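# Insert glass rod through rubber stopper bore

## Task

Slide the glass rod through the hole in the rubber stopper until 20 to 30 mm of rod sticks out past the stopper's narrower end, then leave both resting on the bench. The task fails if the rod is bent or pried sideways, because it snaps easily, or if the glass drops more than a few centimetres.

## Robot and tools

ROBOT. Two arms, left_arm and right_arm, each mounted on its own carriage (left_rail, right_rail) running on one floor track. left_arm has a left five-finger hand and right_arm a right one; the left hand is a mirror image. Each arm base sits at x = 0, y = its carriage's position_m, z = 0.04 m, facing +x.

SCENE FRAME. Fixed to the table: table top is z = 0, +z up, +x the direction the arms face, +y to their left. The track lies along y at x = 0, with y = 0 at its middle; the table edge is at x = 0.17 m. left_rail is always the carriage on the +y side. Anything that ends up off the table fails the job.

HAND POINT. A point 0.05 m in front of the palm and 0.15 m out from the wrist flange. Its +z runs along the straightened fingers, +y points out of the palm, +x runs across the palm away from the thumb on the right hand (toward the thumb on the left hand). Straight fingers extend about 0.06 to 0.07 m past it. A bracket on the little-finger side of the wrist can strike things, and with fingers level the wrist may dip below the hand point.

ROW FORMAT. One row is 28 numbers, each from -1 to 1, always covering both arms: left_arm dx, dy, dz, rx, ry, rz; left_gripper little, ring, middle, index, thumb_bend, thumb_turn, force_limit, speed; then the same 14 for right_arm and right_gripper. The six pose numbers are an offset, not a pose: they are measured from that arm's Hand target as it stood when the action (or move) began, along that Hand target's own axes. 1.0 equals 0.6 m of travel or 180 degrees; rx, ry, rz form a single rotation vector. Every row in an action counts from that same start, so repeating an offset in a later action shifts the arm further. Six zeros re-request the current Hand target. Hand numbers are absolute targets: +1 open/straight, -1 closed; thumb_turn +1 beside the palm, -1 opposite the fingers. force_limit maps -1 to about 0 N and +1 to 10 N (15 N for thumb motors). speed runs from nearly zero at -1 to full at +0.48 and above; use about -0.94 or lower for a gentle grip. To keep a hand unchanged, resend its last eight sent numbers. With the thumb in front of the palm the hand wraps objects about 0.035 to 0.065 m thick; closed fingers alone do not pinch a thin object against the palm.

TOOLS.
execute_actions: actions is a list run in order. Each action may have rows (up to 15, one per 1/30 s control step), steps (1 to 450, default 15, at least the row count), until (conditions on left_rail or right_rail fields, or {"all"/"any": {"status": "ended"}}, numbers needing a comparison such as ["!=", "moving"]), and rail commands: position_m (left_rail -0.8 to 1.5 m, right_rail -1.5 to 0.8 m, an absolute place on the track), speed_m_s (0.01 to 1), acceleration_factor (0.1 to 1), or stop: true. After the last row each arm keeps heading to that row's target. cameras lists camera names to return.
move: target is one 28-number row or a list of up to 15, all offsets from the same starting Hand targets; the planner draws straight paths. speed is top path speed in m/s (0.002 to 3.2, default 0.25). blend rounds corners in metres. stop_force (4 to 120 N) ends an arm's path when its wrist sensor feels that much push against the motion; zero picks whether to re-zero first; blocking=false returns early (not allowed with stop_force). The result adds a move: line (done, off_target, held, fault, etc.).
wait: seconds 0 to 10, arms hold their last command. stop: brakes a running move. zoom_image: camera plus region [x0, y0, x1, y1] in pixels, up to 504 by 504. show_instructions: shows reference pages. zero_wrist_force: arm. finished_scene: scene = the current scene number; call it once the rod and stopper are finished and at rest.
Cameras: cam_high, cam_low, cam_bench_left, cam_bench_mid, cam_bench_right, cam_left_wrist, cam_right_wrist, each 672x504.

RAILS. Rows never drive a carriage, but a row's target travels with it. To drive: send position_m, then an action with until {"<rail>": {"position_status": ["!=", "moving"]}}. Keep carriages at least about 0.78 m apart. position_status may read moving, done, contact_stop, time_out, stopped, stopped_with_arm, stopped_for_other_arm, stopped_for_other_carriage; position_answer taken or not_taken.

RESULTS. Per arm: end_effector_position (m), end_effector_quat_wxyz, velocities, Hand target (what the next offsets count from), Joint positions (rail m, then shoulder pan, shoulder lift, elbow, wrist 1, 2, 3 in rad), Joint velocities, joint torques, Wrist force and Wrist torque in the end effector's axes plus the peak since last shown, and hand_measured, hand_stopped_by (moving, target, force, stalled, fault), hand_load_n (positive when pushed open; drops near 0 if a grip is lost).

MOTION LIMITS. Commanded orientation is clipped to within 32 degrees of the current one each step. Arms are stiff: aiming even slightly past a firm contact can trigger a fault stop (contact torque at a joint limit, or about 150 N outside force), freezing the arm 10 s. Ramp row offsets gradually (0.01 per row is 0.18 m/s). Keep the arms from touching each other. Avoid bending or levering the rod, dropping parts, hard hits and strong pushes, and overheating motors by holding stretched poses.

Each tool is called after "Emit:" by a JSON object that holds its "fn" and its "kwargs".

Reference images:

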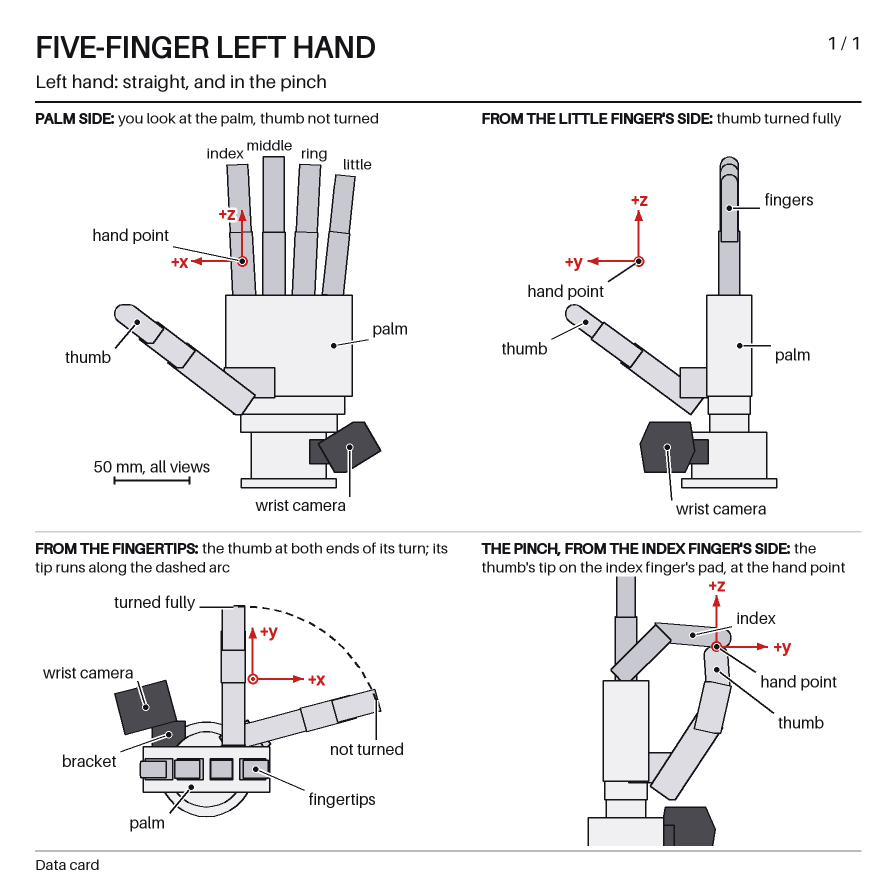

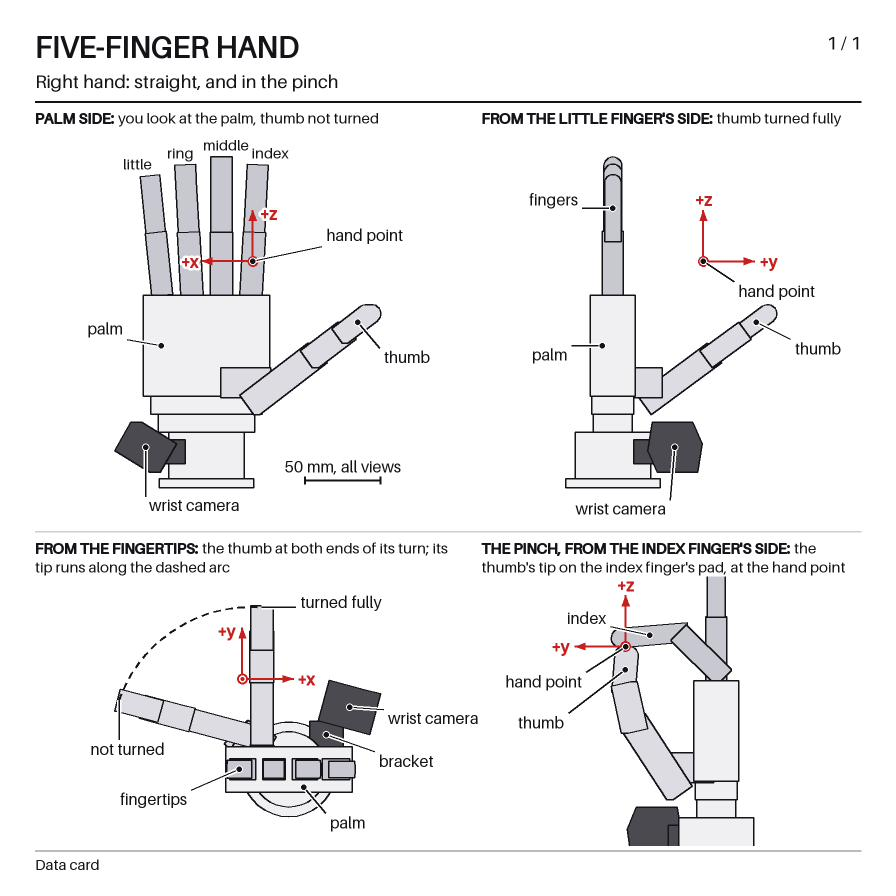

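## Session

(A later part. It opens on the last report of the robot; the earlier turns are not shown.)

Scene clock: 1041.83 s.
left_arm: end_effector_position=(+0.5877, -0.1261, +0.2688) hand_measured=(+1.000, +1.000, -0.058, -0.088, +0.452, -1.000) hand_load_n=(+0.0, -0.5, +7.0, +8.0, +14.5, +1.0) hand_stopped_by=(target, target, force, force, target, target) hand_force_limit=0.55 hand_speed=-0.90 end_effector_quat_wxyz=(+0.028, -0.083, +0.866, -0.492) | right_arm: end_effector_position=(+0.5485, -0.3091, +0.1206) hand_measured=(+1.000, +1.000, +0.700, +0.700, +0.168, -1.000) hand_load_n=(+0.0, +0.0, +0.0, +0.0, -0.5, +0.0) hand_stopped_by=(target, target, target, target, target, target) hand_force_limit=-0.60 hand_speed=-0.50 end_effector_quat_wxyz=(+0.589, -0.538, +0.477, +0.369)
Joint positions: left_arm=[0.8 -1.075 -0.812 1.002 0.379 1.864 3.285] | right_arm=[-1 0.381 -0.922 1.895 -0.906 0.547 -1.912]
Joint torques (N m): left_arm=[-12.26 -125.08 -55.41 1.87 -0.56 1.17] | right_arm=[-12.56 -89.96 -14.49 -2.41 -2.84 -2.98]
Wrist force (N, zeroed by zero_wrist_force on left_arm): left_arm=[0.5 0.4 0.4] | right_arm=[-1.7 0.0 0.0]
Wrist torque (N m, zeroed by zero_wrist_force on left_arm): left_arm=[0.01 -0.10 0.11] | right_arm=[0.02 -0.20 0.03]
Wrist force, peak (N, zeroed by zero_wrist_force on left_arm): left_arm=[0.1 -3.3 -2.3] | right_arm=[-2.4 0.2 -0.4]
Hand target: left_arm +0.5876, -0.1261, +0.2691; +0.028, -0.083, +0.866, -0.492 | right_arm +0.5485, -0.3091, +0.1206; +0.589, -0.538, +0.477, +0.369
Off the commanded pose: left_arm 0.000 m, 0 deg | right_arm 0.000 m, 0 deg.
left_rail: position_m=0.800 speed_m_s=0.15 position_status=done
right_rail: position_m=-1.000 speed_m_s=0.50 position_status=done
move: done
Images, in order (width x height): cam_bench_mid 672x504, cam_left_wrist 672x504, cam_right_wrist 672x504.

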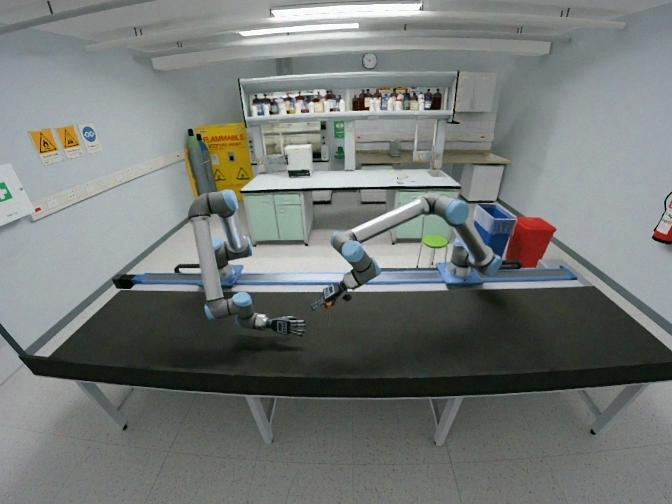

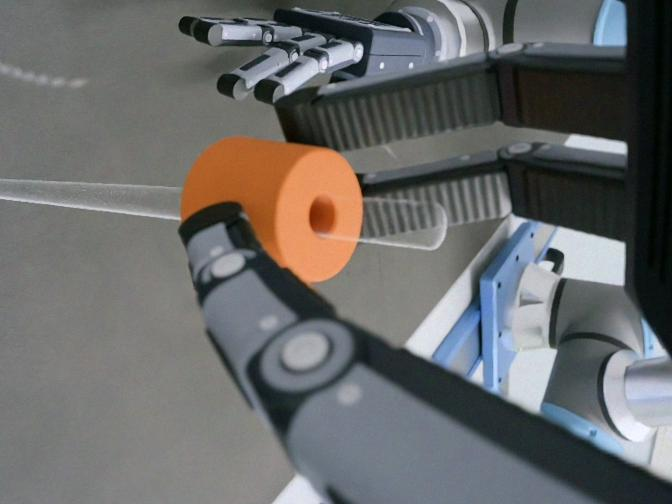

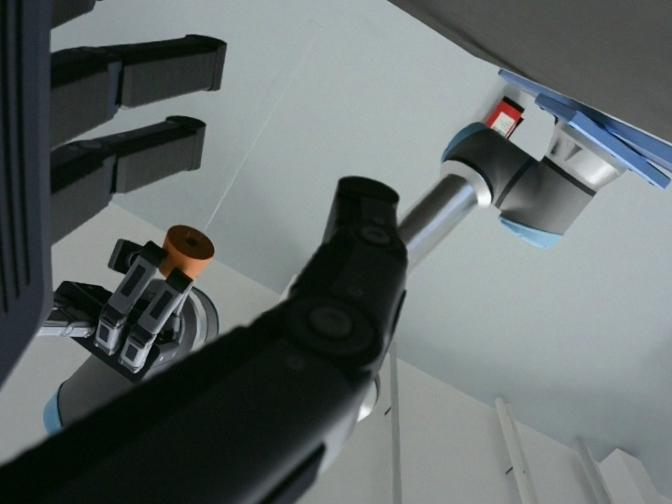

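Emit:
{"fn": "move", "kwargs": {"target": [0,0,0,0.0702,-0.0690,0.4910,1,1,-0.9,-0.9,0.45,-1,0.55,-0.9,0,0,0,0,0,0,1,1,0.7,0.7,0.168,-1,-0.6,-0.5], "speed": 0.25, "cameras": ["cam_left_wrist", "cam_low", "cam_bench_mid"]}}

Emit:
{"fn": "zoom_image", "kwargs": {"camera": "cam_bench_mid", "region": [290, 270, 370, 340]}}

Scene clock: 1047.60 s.
left_arm: end_effector_position=(+0.5876, -0.1261, +0.2691) hand_measured=(+1.000, +1.000, -0.058, -0.088, +0.452, -1.000) hand_load_n=(-0.5, +0.0, +6.5, +8.0, +14.0, +1.5) hand_stopped_by=(target, target, force, force, target, target) hand_force_limit=0.55 hand_speed=-0.90 end_effector_quat_wxyz=(+0.454, +0.497, +0.618, -0.406) | right_arm: end_effector_position=(+0.5485, -0.3092, +0.1206) hand_measured=(+1.000, +1.000, +0.700, +0.700, +0.168, -1.000) hand_load_n=(+0.0, +0.0, +0.0, +0.0, +0.0, +0.0) hand_stopped_by=(target, target, target, target, target, target) hand_force_limit=-0.60 hand_speed=-0.50 end_effector_quat_wxyz=(+0.589, -0.538, +0.477, +0.369)
Joint positions: left_arm=[0.8 -1.161 -0.979 1.417 -0.169 1.809 4.725] | right_arm=[-1 0.381 -0.922 1.895 -0.906 0.547 -1.912]
Joint torques (N m): left_arm=[16.53 -112.43 -27.65 -2.96 2.54 2.11] | right_arm=[-12.5 -91.21 -14.02 -2.23 -2.37 0.64]
Wrist force (N, zeroed by zero_wrist_force on left_arm): left_arm=[-0.3 0.3 0.4] | right_arm=[-1.6 0.3 0.0]
Wrist torque (N m, zeroed by zero_wrist_force on left_arm): left_arm=[-0.18 -0.08 -0.14] | right_arm=[0.07 -0.20 0.03]
Wrist force, peak (N, zeroed by zero_wrist_force on left_arm): left_arm=[-0.9 0.6 0.6] | right_arm=[-2.3 0.1 0.3]
Hand target: left_arm +0.5876, -0.1261, +0.2691; +0.454, +0.498, +0.618, -0.406 | right_arm +0.5485, -0.3092, +0.1206; +0.589, -0.538, +0.477, +0.369
Off the commanded pose: left_arm 0.000 m, 0 deg | right_arm 0.000 m, 0 deg.
left_rail: position_m=0.800 speed_m_s=0.15 position_status=done
right_rail: position_m=-1.000 speed_m_s=0.50 position_status=done
move: done
Images, in order (width x height): cam_low 672x504, cam_bench_mid 672x504, cam_left_wrist 672x504.

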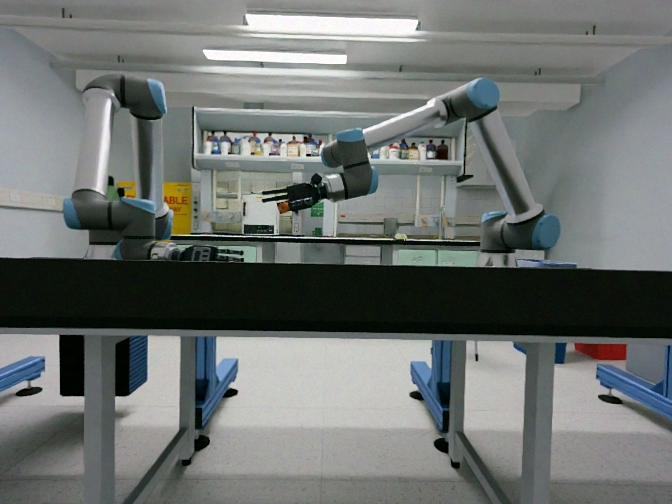

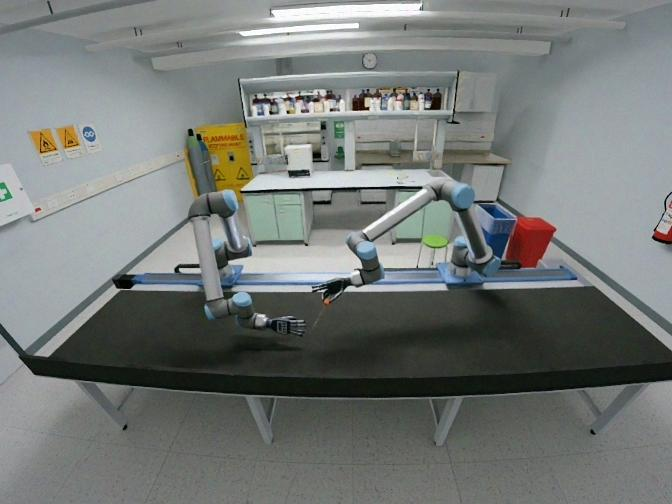

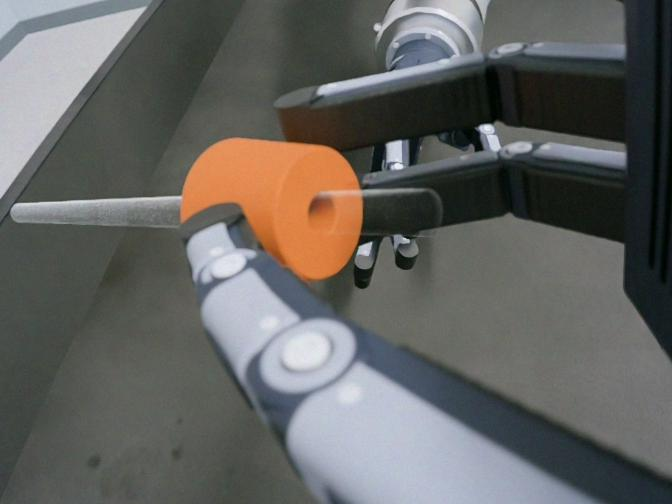

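Scaled by 6.300 from the camera's 672x504 image, which has a finer 960x720 frame.

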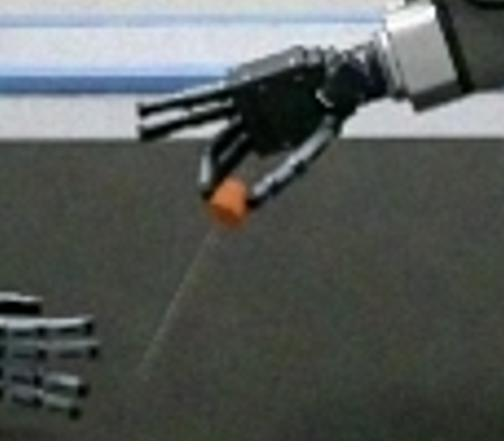

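Emit:
{"fn": "move", "kwargs": {"target": [[0,0,0,0,0,0,1,1,-0.9,-0.9,0.45,-1,0.55,-0.9,0,0,-0.2,0,0,0,1,1,0.7,0.7,0.168,-1,-0.6,-0.5],[0.360,0.0189,0.0963,0,0,0.0139,1,1,-0.9,-0.9,0.45,-1,0.55,-0.9,0,0,-0.2,0,0,0,1,1,0.7,0.7,0.168,-1,-0.6,-0.5]], "speed": [0.15,0.12], "cameras": ["cam_left_wrist", "cam_bench_mid"]}}

Emit:
{"fn": "zoom_image", "kwargs": {"camera": "cam_bench_mid", "region": [290, 290, 370, 360]}}

Scene clock: 1056.93 s.
left_arm: end_effector_position=(+0.5877, -0.1259, +0.0454) hand_measured=(+1.000, +1.000, -0.058, -0.088, +0.452, -1.000) hand_load_n=(+0.0, +0.0, +6.5, +8.0, +14.0, +1.5) hand_stopped_by=(target, target, force, force, target, target) hand_force_limit=0.55 hand_speed=-0.90 end_effector_quat_wxyz=(+0.462, +0.511, +0.607, -0.396) | right_arm: end_effector_position=(+0.5288, -0.4275, +0.1247) hand_measured=(+1.000, +1.000, +0.700, +0.700, +0.168, -1.000) hand_load_n=(+0.0, +0.0, +0.0, +0.0, +0.0, +0.0) hand_stopped_by=(target, target, target, target, target, target) hand_force_limit=-0.60 hand_speed=-0.50 end_effector_quat_wxyz=(+0.589, -0.538, +0.477, +0.369)
Joint positions: left_arm=[0.8 -1.162 -0.773 1.52 -0.477 1.808 4.769] | right_arm=[-1 0.214 -1.003 2.056 -0.96 0.381 -1.942]
Joint torques (N m): left_arm=[-15.84 -80.08 -21.24 -3.18 -2.05 2.68] | right_arm=[-10.72 -82.38 -10.49 -1.93 -2.77 -3.64]
Wrist force (N, zeroed by zero_wrist_force on left_arm): left_arm=[-0.1 -0.4 0.9] | right_arm=[-1.5 0.2 0.0]
Wrist torque (N m, zeroed by zero_wrist_force on left_arm): left_arm=[-0.32 -0.11 -0.13] | right_arm=[0.03 -0.22 -0.01]
Wrist force, peak (N, zeroed by zero_wrist_force on left_arm): left_arm=[-1.6 0.7 0.0] | right_arm=[-2.4 0.5 0.1]
Hand target: left_arm +0.5877, -0.1259, +0.0452; +0.462, +0.511, +0.607, -0.396 | right_arm +0.5288, -0.4275, +0.1247; +0.589, -0.538, +0.477, +0.369
Off the commanded pose: left_arm 0.000 m, 0 deg | right_arm 0.000 m, 0 deg.
left_rail: position_m=0.800 speed_m_s=0.15 position_status=done
right_rail: position_m=-1.000 speed_m_s=0.50 position_status=done
move: done
Images, in order (width x height): cam_bench_mid 672x504, cam_left_wrist 672x504.

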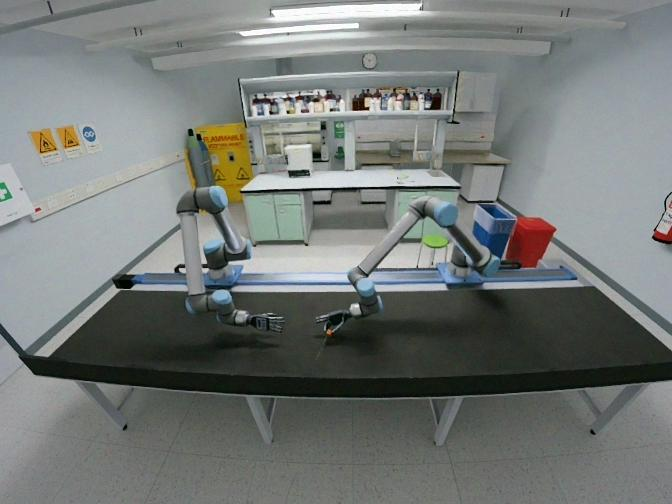

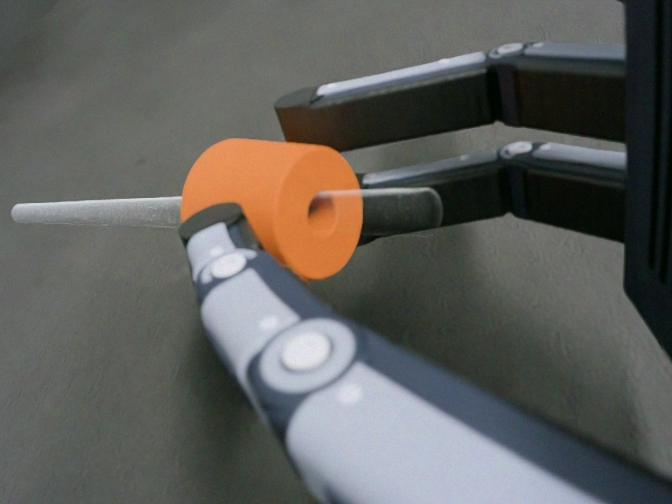

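Scaled by 6.300 from the camera's 672x504 image, which has a finer 960x720 frame.

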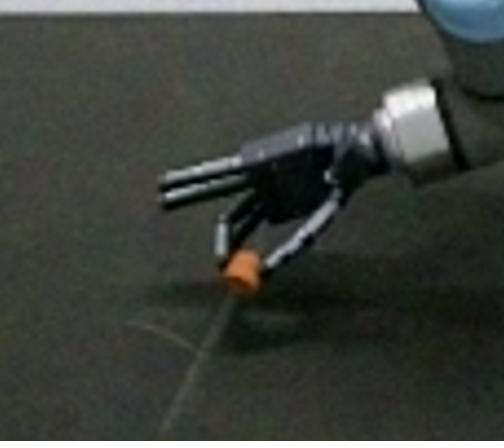

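Emit:
{"fn": "move", "kwargs": {"target": [0.0483,0.0004,0.01295,0,0,0,1,1,-0.9,-0.9,0.45,-1,0.55,-0.9,0,0,0,0,0,0,1,1,0.7,0.7,0.168,-1,-0.6,-0.5], "speed": 0.015, "stop_force": 4, "cameras": ["cam_left_wrist", "cam_low"]}}

Emit:
{"fn": "zoom_image", "kwargs": {"camera": "cam_left_wrist", "region": [0, 120, 460, 400]}}

Scene clock: 1061.73 s.
left_arm: end_effector_position=(+0.5877, -0.1259, +0.0152) hand_measured=(+1.000, +1.000, -0.058, -0.088, +0.452, -1.000) hand_load_n=(+0.0, +0.0, +6.5, +8.5, +14.0, +1.5) hand_stopped_by=(target, target, force, force, target, target) hand_force_limit=0.55 hand_speed=-0.90 end_effector_quat_wxyz=(+0.462, +0.511, +0.607, -0.396) | right_arm: end_effector_position=(+0.5288, -0.4275, +0.1247) hand_measured=(+1.000, +1.000, +0.700, +0.700, +0.168, -1.000) hand_load_n=(+0.0, +0.0, +0.0, +0.0, +0.0, +0.0) hand_stopped_by=(target, target, target, target, target, target) hand_force_limit=-0.60 hand_speed=-0.50 end_effector_quat_wxyz=(+0.589, -0.538, +0.477, +0.369)
Joint positions: left_arm=[0.8 -1.162 -0.739 1.522 -0.514 1.808 4.769] | right_arm=[-1 0.214 -1.003 2.056 -0.96 0.381 -1.942]
Joint torques (N m): left_arm=[6.67 -80.8 -17.92 -3.03 -0.3 2.13] | right_arm=[-11.01 -80.49 -10.43 -2.1 -2.72 -2.92]
Wrist force (N, zeroed by zero_wrist_force on left_arm): left_arm=[-0.3 0.1 0.7] | right_arm=[-1.7 0.0 0.5]
Wrist torque (N m, zeroed by zero_wrist_force on left_arm): left_arm=[-0.27 -0.13 -0.13] | right_arm=[-0.03 -0.19 -0.04]
Wrist force, peak (N, zeroed by zero_wrist_force on left_arm): left_arm=[-0.5 0.1 1.4] | right_arm=[-2.4 0.4 0.1]
Hand target: left_arm +0.5877, -0.1259, +0.0152; +0.462, +0.511, +0.607, -0.396 | right_arm +0.5288, -0.4275, +0.1247; +0.589, -0.538, +0.477, +0.369
Off the commanded pose: left_arm 0.000 m, 0 deg | right_arm 0.000 m, 0 deg.
left_rail: position_m=0.800 speed_m_s=0.15 position_status=done
right_rail: position_m=-1.000 speed_m_s=0.50 position_status=done
move: done
Images, in order (width x height): cam_low 672x504, cam_left_wrist 672x504.

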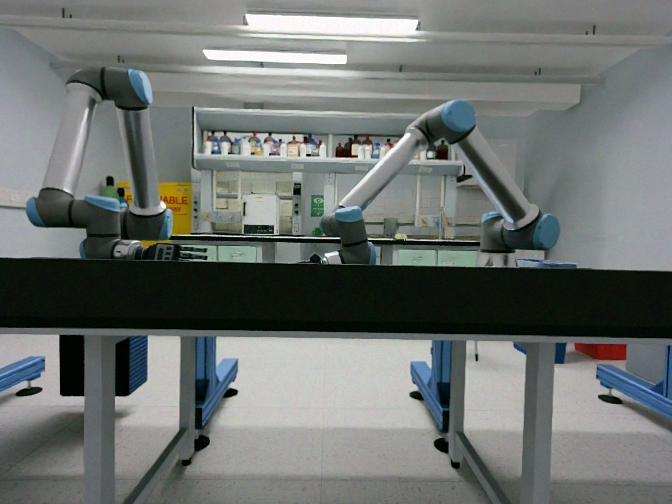

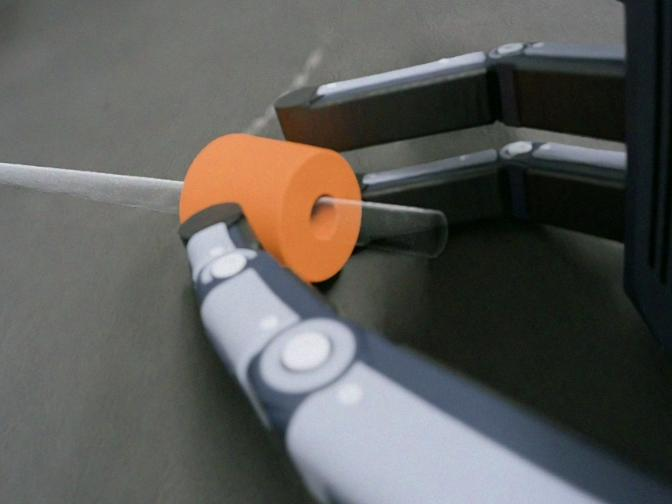

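Scaled by 1.096 from the camera's 672x504 image, which has a finer 960x720 frame.

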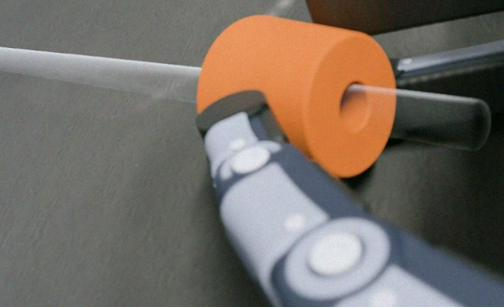

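Emit:
{"fn": "move", "kwargs": {"target": [0.0322,0.0003,0.00863,0,0,0,1,1,-0.9,-0.9,0.45,-1,0.55,-0.9,0,0,0,0,0,0,1,1,0.7,0.7,0.168,-1,-0.6,-0.5], "speed": 0.012, "stop_force": 4, "cameras": ["cam_left_wrist"]}}

Emit:
{"fn": "zoom_image", "kwargs": {"camera": "cam_left_wrist", "region": [0, 120, 460, 400]}}

Scene clock: 1065.10 s.
left_arm: end_effector_position=(+0.5878, -0.1259, +0.0145) hand_measured=(+1.000, +1.000, -0.058, -0.088, +0.452, -1.000) hand_load_n=(+0.0, +0.0, +6.5, +7.5, +14.0, +1.0) hand_stopped_by=(target, target, force, force, target, target) hand_force_limit=0.55 hand_speed=-0.90 end_effector_quat_wxyz=(+0.462, +0.511, +0.607, -0.396) | right_arm: end_effector_position=(+0.5288, -0.4275, +0.1247) hand_measured=(+1.000, +1.000, +0.700, +0.700, +0.168, -1.000) hand_load_n=(+0.0, +0.0, +0.0, +0.0, +0.0, -0.5) hand_stopped_by=(target, target, target, target, target, target) hand_force_limit=-0.60 hand_speed=-0.50 end_effector_quat_wxyz=(+0.589, -0.538, +0.477, +0.369)
Joint positions: left_arm=[0.8 -1.162 -0.738 1.522 -0.514 1.808 4.769] | right_arm=[-1 0.214 -1.003 2.056 -0.96 0.381 -1.942]
Joint torques (N m): left_arm=[6.56 -114.83 -19.24 0.9 1.4 1.47] | right_arm=[-11.3 -79.52 -10.24 -1.57 -2.79 -2.43]
Wrist force (N, zeroed by zero_wrist_force on left_arm): left_arm=[-3.4 -0.4 -0.7] | right_arm=[-1.7 0.4 0.4]
Wrist torque (N m, zeroed by zero_wrist_force on left_arm): left_arm=[-0.24 -0.21 -0.14] | right_arm=[0.03 -0.20 -0.02]
Wrist force, peak (N, zeroed by zero_wrist_force on left_arm): left_arm=[-7.4 -1.6 -1.9] | right_arm=[-2.2 0.4 0.5]
Hand target: left_arm +0.5878, -0.1259, +0.0145; +0.462, +0.511, +0.607, -0.396 (not the last commanded pose) | right_arm +0.5288, -0.4275, +0.1247; +0.589, -0.538, +0.477, +0.369
Off the commanded pose: left_arm 0.019 m, 0 deg | right_arm 0.000 m, 0 deg.
left_rail: position_m=0.800 speed_m_s=0.15 position_status=done
right_rail: position_m=-1.000 speed_m_s=0.50 position_status=done
move: contact (left_arm)
Images, in order (width x height): cam_left_wrist 672x504.

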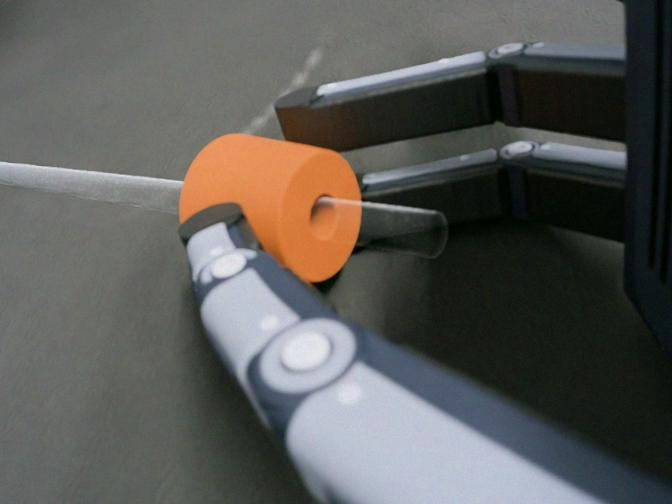

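Scaled by 1.096 from the camera's 672x504 image, which has a finer 960x720 frame.

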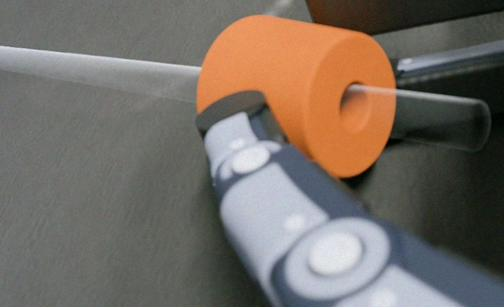

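Emit:
{"fn": "execute_actions", "kwargs": {"actions": [{"rows":[[0,0,0,0,0,0,1,1,-0.9,-0.9,0.6,-1,0.55,-0.93,0,0,0,0,0,0,1,1,0.7,0.7,0.168,-1,-0.6,-0.5]],"steps":45}], "cameras": ["cam_left_wrist"]}}

Emit:
{"fn": "zoom_image", "kwargs": {"camera": "cam_left_wrist", "region": [0, 120, 460, 400]}}

Scene clock: 1070.40 s.
left_arm: end_effector_position=(+0.5878, -0.1259, +0.0145) hand_measured=(+1.000, +1.000, -0.060, -0.088, +0.600, -1.000) hand_load_n=(+0.0, +0.0, +0.5, +0.0, +0.0, +0.0) hand_stopped_by=(target, target, force, force, target, target) hand_force_limit=0.55 hand_speed=-0.93 end_effector_quat_wxyz=(+0.462, +0.511, +0.607, -0.396) | right_arm: end_effector_position=(+0.5288, -0.4275, +0.1247) hand_measured=(+1.000, +1.000, +0.700, +0.700, +0.168, -1.000) hand_load_n=(+0.0, +0.0, +0.0, +0.0, +0.0, +0.0) hand_stopped_by=(target, target, target, target, target, target) hand_force_limit=-0.60 hand_speed=-0.50 end_effector_quat_wxyz=(+0.589, -0.538, +0.477, +0.369)
Joint positions: left_arm=[0.8 -1.162 -0.738 1.522 -0.514 1.808 4.769] | right_arm=[-1 0.214 -1.003 2.056 -0.96 0.381 -1.942]
Joint torques (N m): left_arm=[5.82 -114.83 -26.11 -1.07 1.29 1.35] | right_arm=[-12.58 -79.63 -10.68 -1.7 -2.98 -2.6]
Wrist force (N, zeroed by zero_wrist_force on left_arm): left_arm=[-2.2 -0.3 0.9] | right_arm=[-1.4 0.6 0.3]
Wrist torque (N m, zeroed by zero_wrist_force on left_arm): left_arm=[-0.29 -0.12 -0.16] | right_arm=[0.07 -0.25 0.00]
Wrist force, peak (N, zeroed by zero_wrist_force on left_arm): left_arm=[-4.4 -0.9 -0.9] | right_arm=[-2.1 0.4 0.3]
Hand target: left_arm +0.5878, -0.1259, +0.0145; +0.462, +0.511, +0.607, -0.396 | right_arm +0.5288, -0.4275, +0.1247; +0.589, -0.538, +0.477, +0.369
Off the commanded pose: left_arm 0.000 m, 0 deg | right_arm 0.000 m, 0 deg.
left_rail: position_m=0.800 speed_m_s=0.15 position_status=done
right_rail: position_m=-1.000 speed_m_s=0.50 position_status=done
Images, in order (width x height): cam_left_wrist 672x504.

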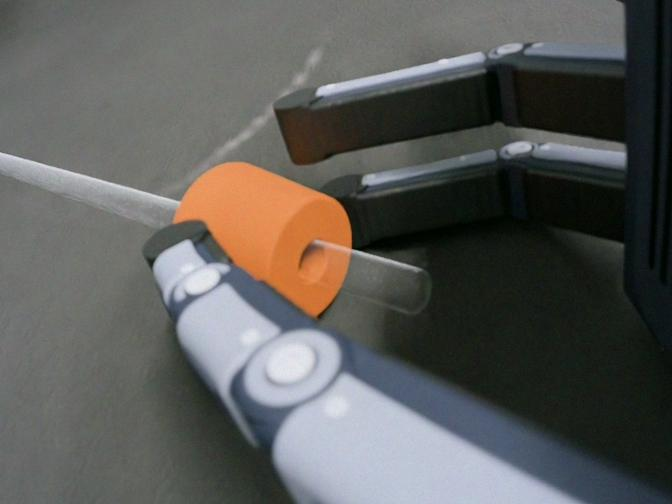

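Scaled by 1.096 from the camera's 672x504 image, which has a finer 960x720 frame.

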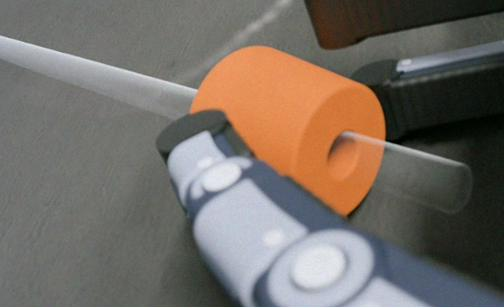

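Emit:
{"fn": "execute_actions", "kwargs": {"actions": [{"rows":[[0,0,0,0,0,0,1,1,0.5,0.5,0.85,-1,0.55,-0.8,0,0,0,0,0,0,1,1,0.7,0.7,0.168,-1,-0.6,-0.5]],"steps":90}], "cameras": ["cam_left_wrist"]}}

Scene clock: 1076.40 s.
left_arm: end_effector_position=(+0.5878, -0.1259, +0.0145) hand_measured=(+1.000, +1.000, +0.500, +0.004, +0.850, -1.000) hand_load_n=(+0.0, +0.0, +0.0, -17.5, +0.0, +0.5) hand_stopped_by=(target, target, target, stalled, target, target) hand_force_limit=0.55 hand_speed=-0.80 end_effector_quat_wxyz=(+0.462, +0.511, +0.607, -0.396) | right_arm: end_effector_position=(+0.5288, -0.4275, +0.1247) hand_measured=(+1.000, +1.000, +0.700, +0.700, +0.168, -1.000) hand_load_n=(+0.0, +0.0, +0.0, +0.0, +0.0, -0.5) hand_stopped_by=(target, target, target, target, target, target) hand_force_limit=-0.60 hand_speed=-0.50 end_effector_quat_wxyz=(+0.589, -0.538, +0.477, +0.369)
Joint positions: left_arm=[0.8 -1.162 -0.738 1.522 -0.514 1.808 4.769] | right_arm=[-1 0.214 -1.003 2.056 -0.96 0.381 -1.942]
Joint torques (N m): left_arm=[5.61 -58.22 -34.32 3.48 1.29 -0.94] | right_arm=[-10.33 -80.73 -12.02 -1.7 -2.73 -1.92]
Wrist force (N, zeroed by zero_wrist_force on left_arm): left_arm=[-19.5 2.2 -9.9] | right_arm=[-1.5 0.7 0.2]
Wrist torque (N m, zeroed by zero_wrist_force on left_arm): left_arm=[-0.29 -0.52 -0.21] | right_arm=[0.09 -0.22 0.00]
Wrist force, peak (N, zeroed by zero_wrist_force on left_arm): left_arm=[-20.1 2.3 -9.7] | right_arm=[-2.0 0.8 -0.1]
Hand target: left_arm +0.5878, -0.1259, +0.0145; +0.462, +0.511, +0.607, -0.396 | right_arm +0.5288, -0.4275, +0.1247; +0.589, -0.538, +0.477, +0.369
Off the commanded pose: left_arm 0.000 m, 0 deg | right_arm 0.000 m, 0 deg.
left_rail: position_m=0.800 speed_m_s=0.15 position_status=done
right_rail: position_m=-1.000 speed_m_s=0.50 position_status=done
Images, in order (width x height): cam_left_wrist 672x504.

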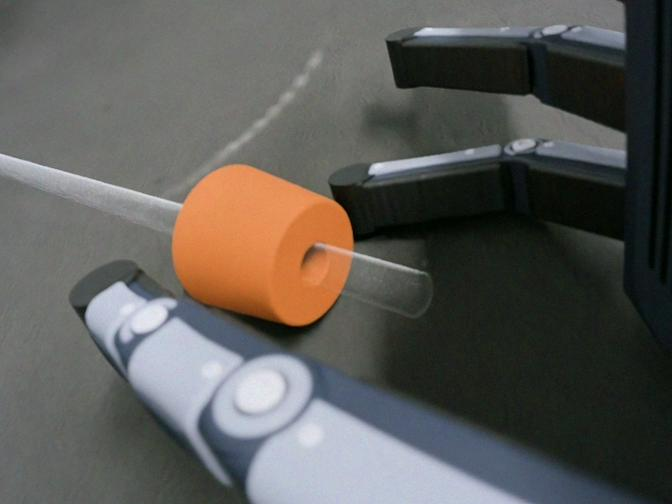

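Emit:
{"fn": "move", "kwargs": {"target": [-0.0129,-0.0001,-0.0035,0,0,0,1,1,0.5,0.5,0.85,-1,0.55,-0.8,0,0,0,0,0,0,1,1,0.7,0.7,0.168,-1,-0.6,-0.5], "speed": 0.02, "cameras": ["cam_left_wrist"]}}

Scene clock: 1078.23 s.
left_arm: end_effector_position=(+0.5877, -0.1259, +0.0222) hand_measured=(+1.000, +1.000, +0.500, +0.004, +0.850, -1.000) hand_load_n=(+0.0, +0.0, +0.0, +0.0, +0.0, +0.5) hand_stopped_by=(target, target, target, stalled, target, target) hand_force_limit=0.55 hand_speed=-0.80 end_effector_quat_wxyz=(+0.462, +0.511, +0.607, -0.396) | right_arm: end_effector_position=(+0.5288, -0.4275, +0.1247) hand_measured=(+1.000, +1.000, +0.700, +0.700, +0.168, -1.000) hand_load_n=(+0.0, +0.0, +0.0, +0.0, +0.0, +0.0) hand_stopped_by=(target, target, target, target, target, target) hand_force_limit=-0.60 hand_speed=-0.50 end_effector_quat_wxyz=(+0.589, -0.538, +0.477, +0.369)
Joint positions: left_arm=[0.8 -1.162 -0.747 1.522 -0.505 1.808 4.769] | right_arm=[-1 0.214 -1.003 2.056 -0.96 0.381 -1.942]
Joint torques (N m): left_arm=[7.9 -115.39 -45.08 0.56 1.85 -0.88] | right_arm=[-10.23 -81.69 -11.7 -2.14 -2.88 -1.66]
Wrist force (N, zeroed by zero_wrist_force on left_arm): left_arm=[-0.9 0.8 0.5] | right_arm=[-1.6 -0.1 0.1]
Wrist torque (N m, zeroed by zero_wrist_force on left_arm): left_arm=[-0.14 -0.08 -0.18] | right_arm=[-0.02 -0.21 -0.03]
Wrist force, peak (N, zeroed by zero_wrist_force on left_arm): left_arm=[-20.0 2.1 -10.2] | right_arm=[-1.9 1.0 0.4]
Hand target: left_arm +0.5878, -0.1259, +0.0226; +0.462, +0.511, +0.607, -0.396 | right_arm +0.5288, -0.4275, +0.1247; +0.589, -0.538, +0.477, +0.369
Off the commanded pose: left_arm 0.000 m, 0 deg | right_arm 0.000 m, 0 deg.
left_rail: position_m=0.800 speed_m_s=0.15 position_status=done
right_rail: position_m=-1.000 speed_m_s=0.50 position_status=done
move: done
Images, in order (width x height): cam_left_wrist 672x504.

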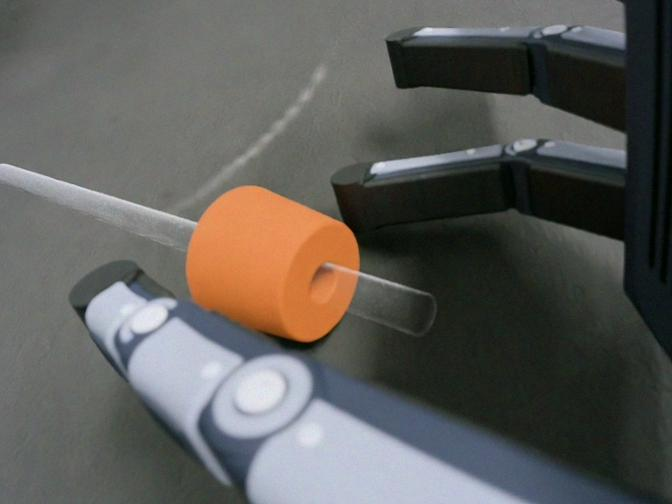

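Emit:
{"fn": "move", "kwargs": {"target": [[-0.0322,-0.0003,-0.0086,0,0,0,1,1,0.5,0.52,0.85,-1,0.55,-0.8,0,0,0,0,0,0,1,1,0.7,0.7,0.168,-1,-0.6,-0.5],[-0.241,-0.0021,-0.0648,0,0,0,1,1,0.5,0.52,0.85,-1,0.55,-0.8,0,0,0,0,0,0,1,1,0.7,0.7,0.168,-1,-0.6,-0.5]], "speed": [0.03,0.12], "cameras": ["cam_left_wrist","cam_bench_mid"]}}

Emit:
{"fn": "zoom_image", "kwargs": {"camera": "cam_left_wrist", "region": [0, 120, 504, 504]}}

Scene clock: 1083.83 s.
left_arm: end_effector_position=(+0.5877, -0.1257, +0.1720) hand_measured=(+1.000, +1.000, +0.500, +0.520, +0.850, -1.000) hand_load_n=(+0.0, +0.0, +0.0, +0.0, +0.0, +0.5) hand_stopped_by=(target, target, target, target, target, target) hand_force_limit=0.55 hand_speed=-0.80 end_effector_quat_wxyz=(+0.462, +0.511, +0.607, -0.396) | right_arm: end_effector_position=(+0.5288, -0.4275, +0.1247) hand_measured=(+1.000, +1.000, +0.700, +0.700, +0.168, -1.000) hand_load_n=(+0.0, +0.0, +0.0, +0.0, +0.0, +0.0) hand_stopped_by=(target, target, target, target, target, target) hand_force_limit=-0.60 hand_speed=-0.50 end_effector_quat_wxyz=(+0.589, -0.538, +0.477, +0.369)
Joint positions: left_arm=[0.8 -1.162 -0.901 1.483 -0.312 1.808 4.769] | right_arm=[-1 0.214 -1.003 2.056 -0.96 0.381 -1.942]
Joint torques (N m): left_arm=[-11.26 -115.45 -48.87 0.72 -1.95 0.59] | right_arm=[-9.63 -80.26 -11.42 -1.68 -2.67 -0.83]
Wrist force (N, zeroed by zero_wrist_force on left_arm): left_arm=[-0.8 0.6 0.5] | right_arm=[-1.6 0.3 0.5]
Wrist torque (N m, zeroed by zero_wrist_force on left_arm): left_arm=[-0.12 -0.07 -0.19] | right_arm=[0.02 -0.23 -0.01]
Wrist force, peak (N, zeroed by zero_wrist_force on left_arm): left_arm=[-2.1 0.4 0.3] | right_arm=[-2.1 0.3 0.4]
Hand target: left_arm +0.5877, -0.1258, +0.1723; +0.462, +0.511, +0.607, -0.396 | right_arm +0.5288, -0.4275, +0.1247; +0.589, -0.538, +0.477, +0.369
Off the commanded pose: left_arm 0.000 m, 0 deg | right_arm 0.000 m, 0 deg.
left_rail: position_m=0.800 speed_m_s=0.15 position_status=done
right_rail: position_m=-1.000 speed_m_s=0.50 position_status=done
move: done
Images, in order (width x height): cam_bench_mid 672x504, cam_left_wrist 672x504.

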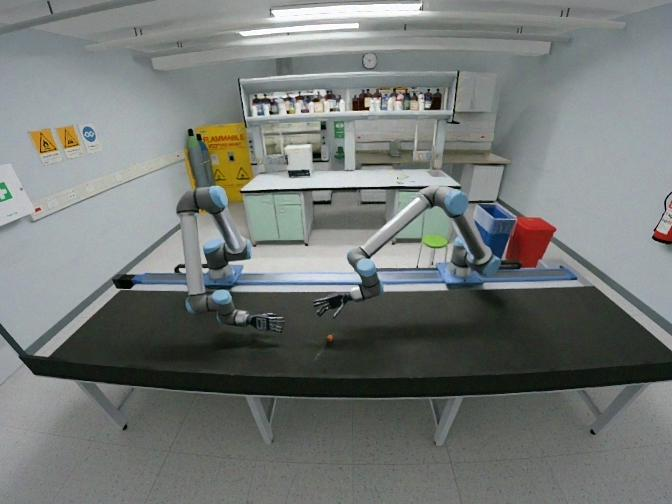

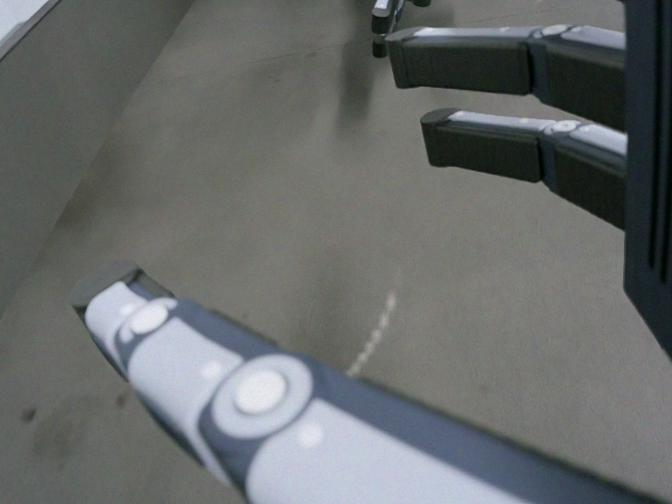

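Scaled by 1.000.

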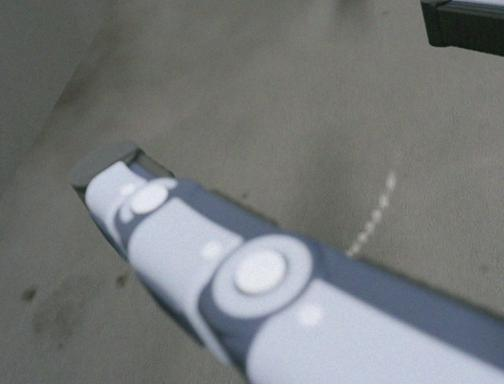

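Emit:
{"fn": "zoom_image", "kwargs": {"camera": "cam_bench_mid", "region": [300, 310, 360, 370]}}

Emit:
{"fn": "finished_scene", "kwargs": {"scene": 1}}

Scaled by 8.400 from the camera's 672x504 image, which has a finer 960x720 frame.

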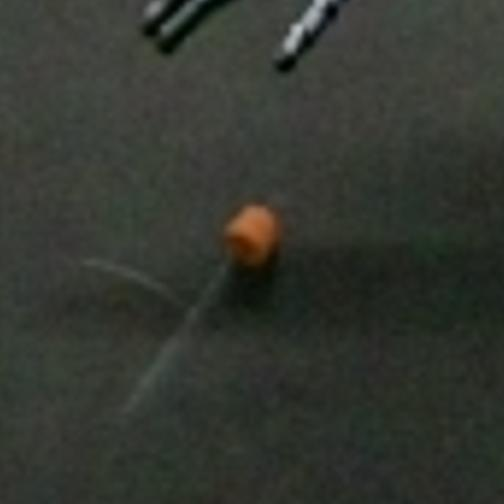

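The scene is finished: the task was done.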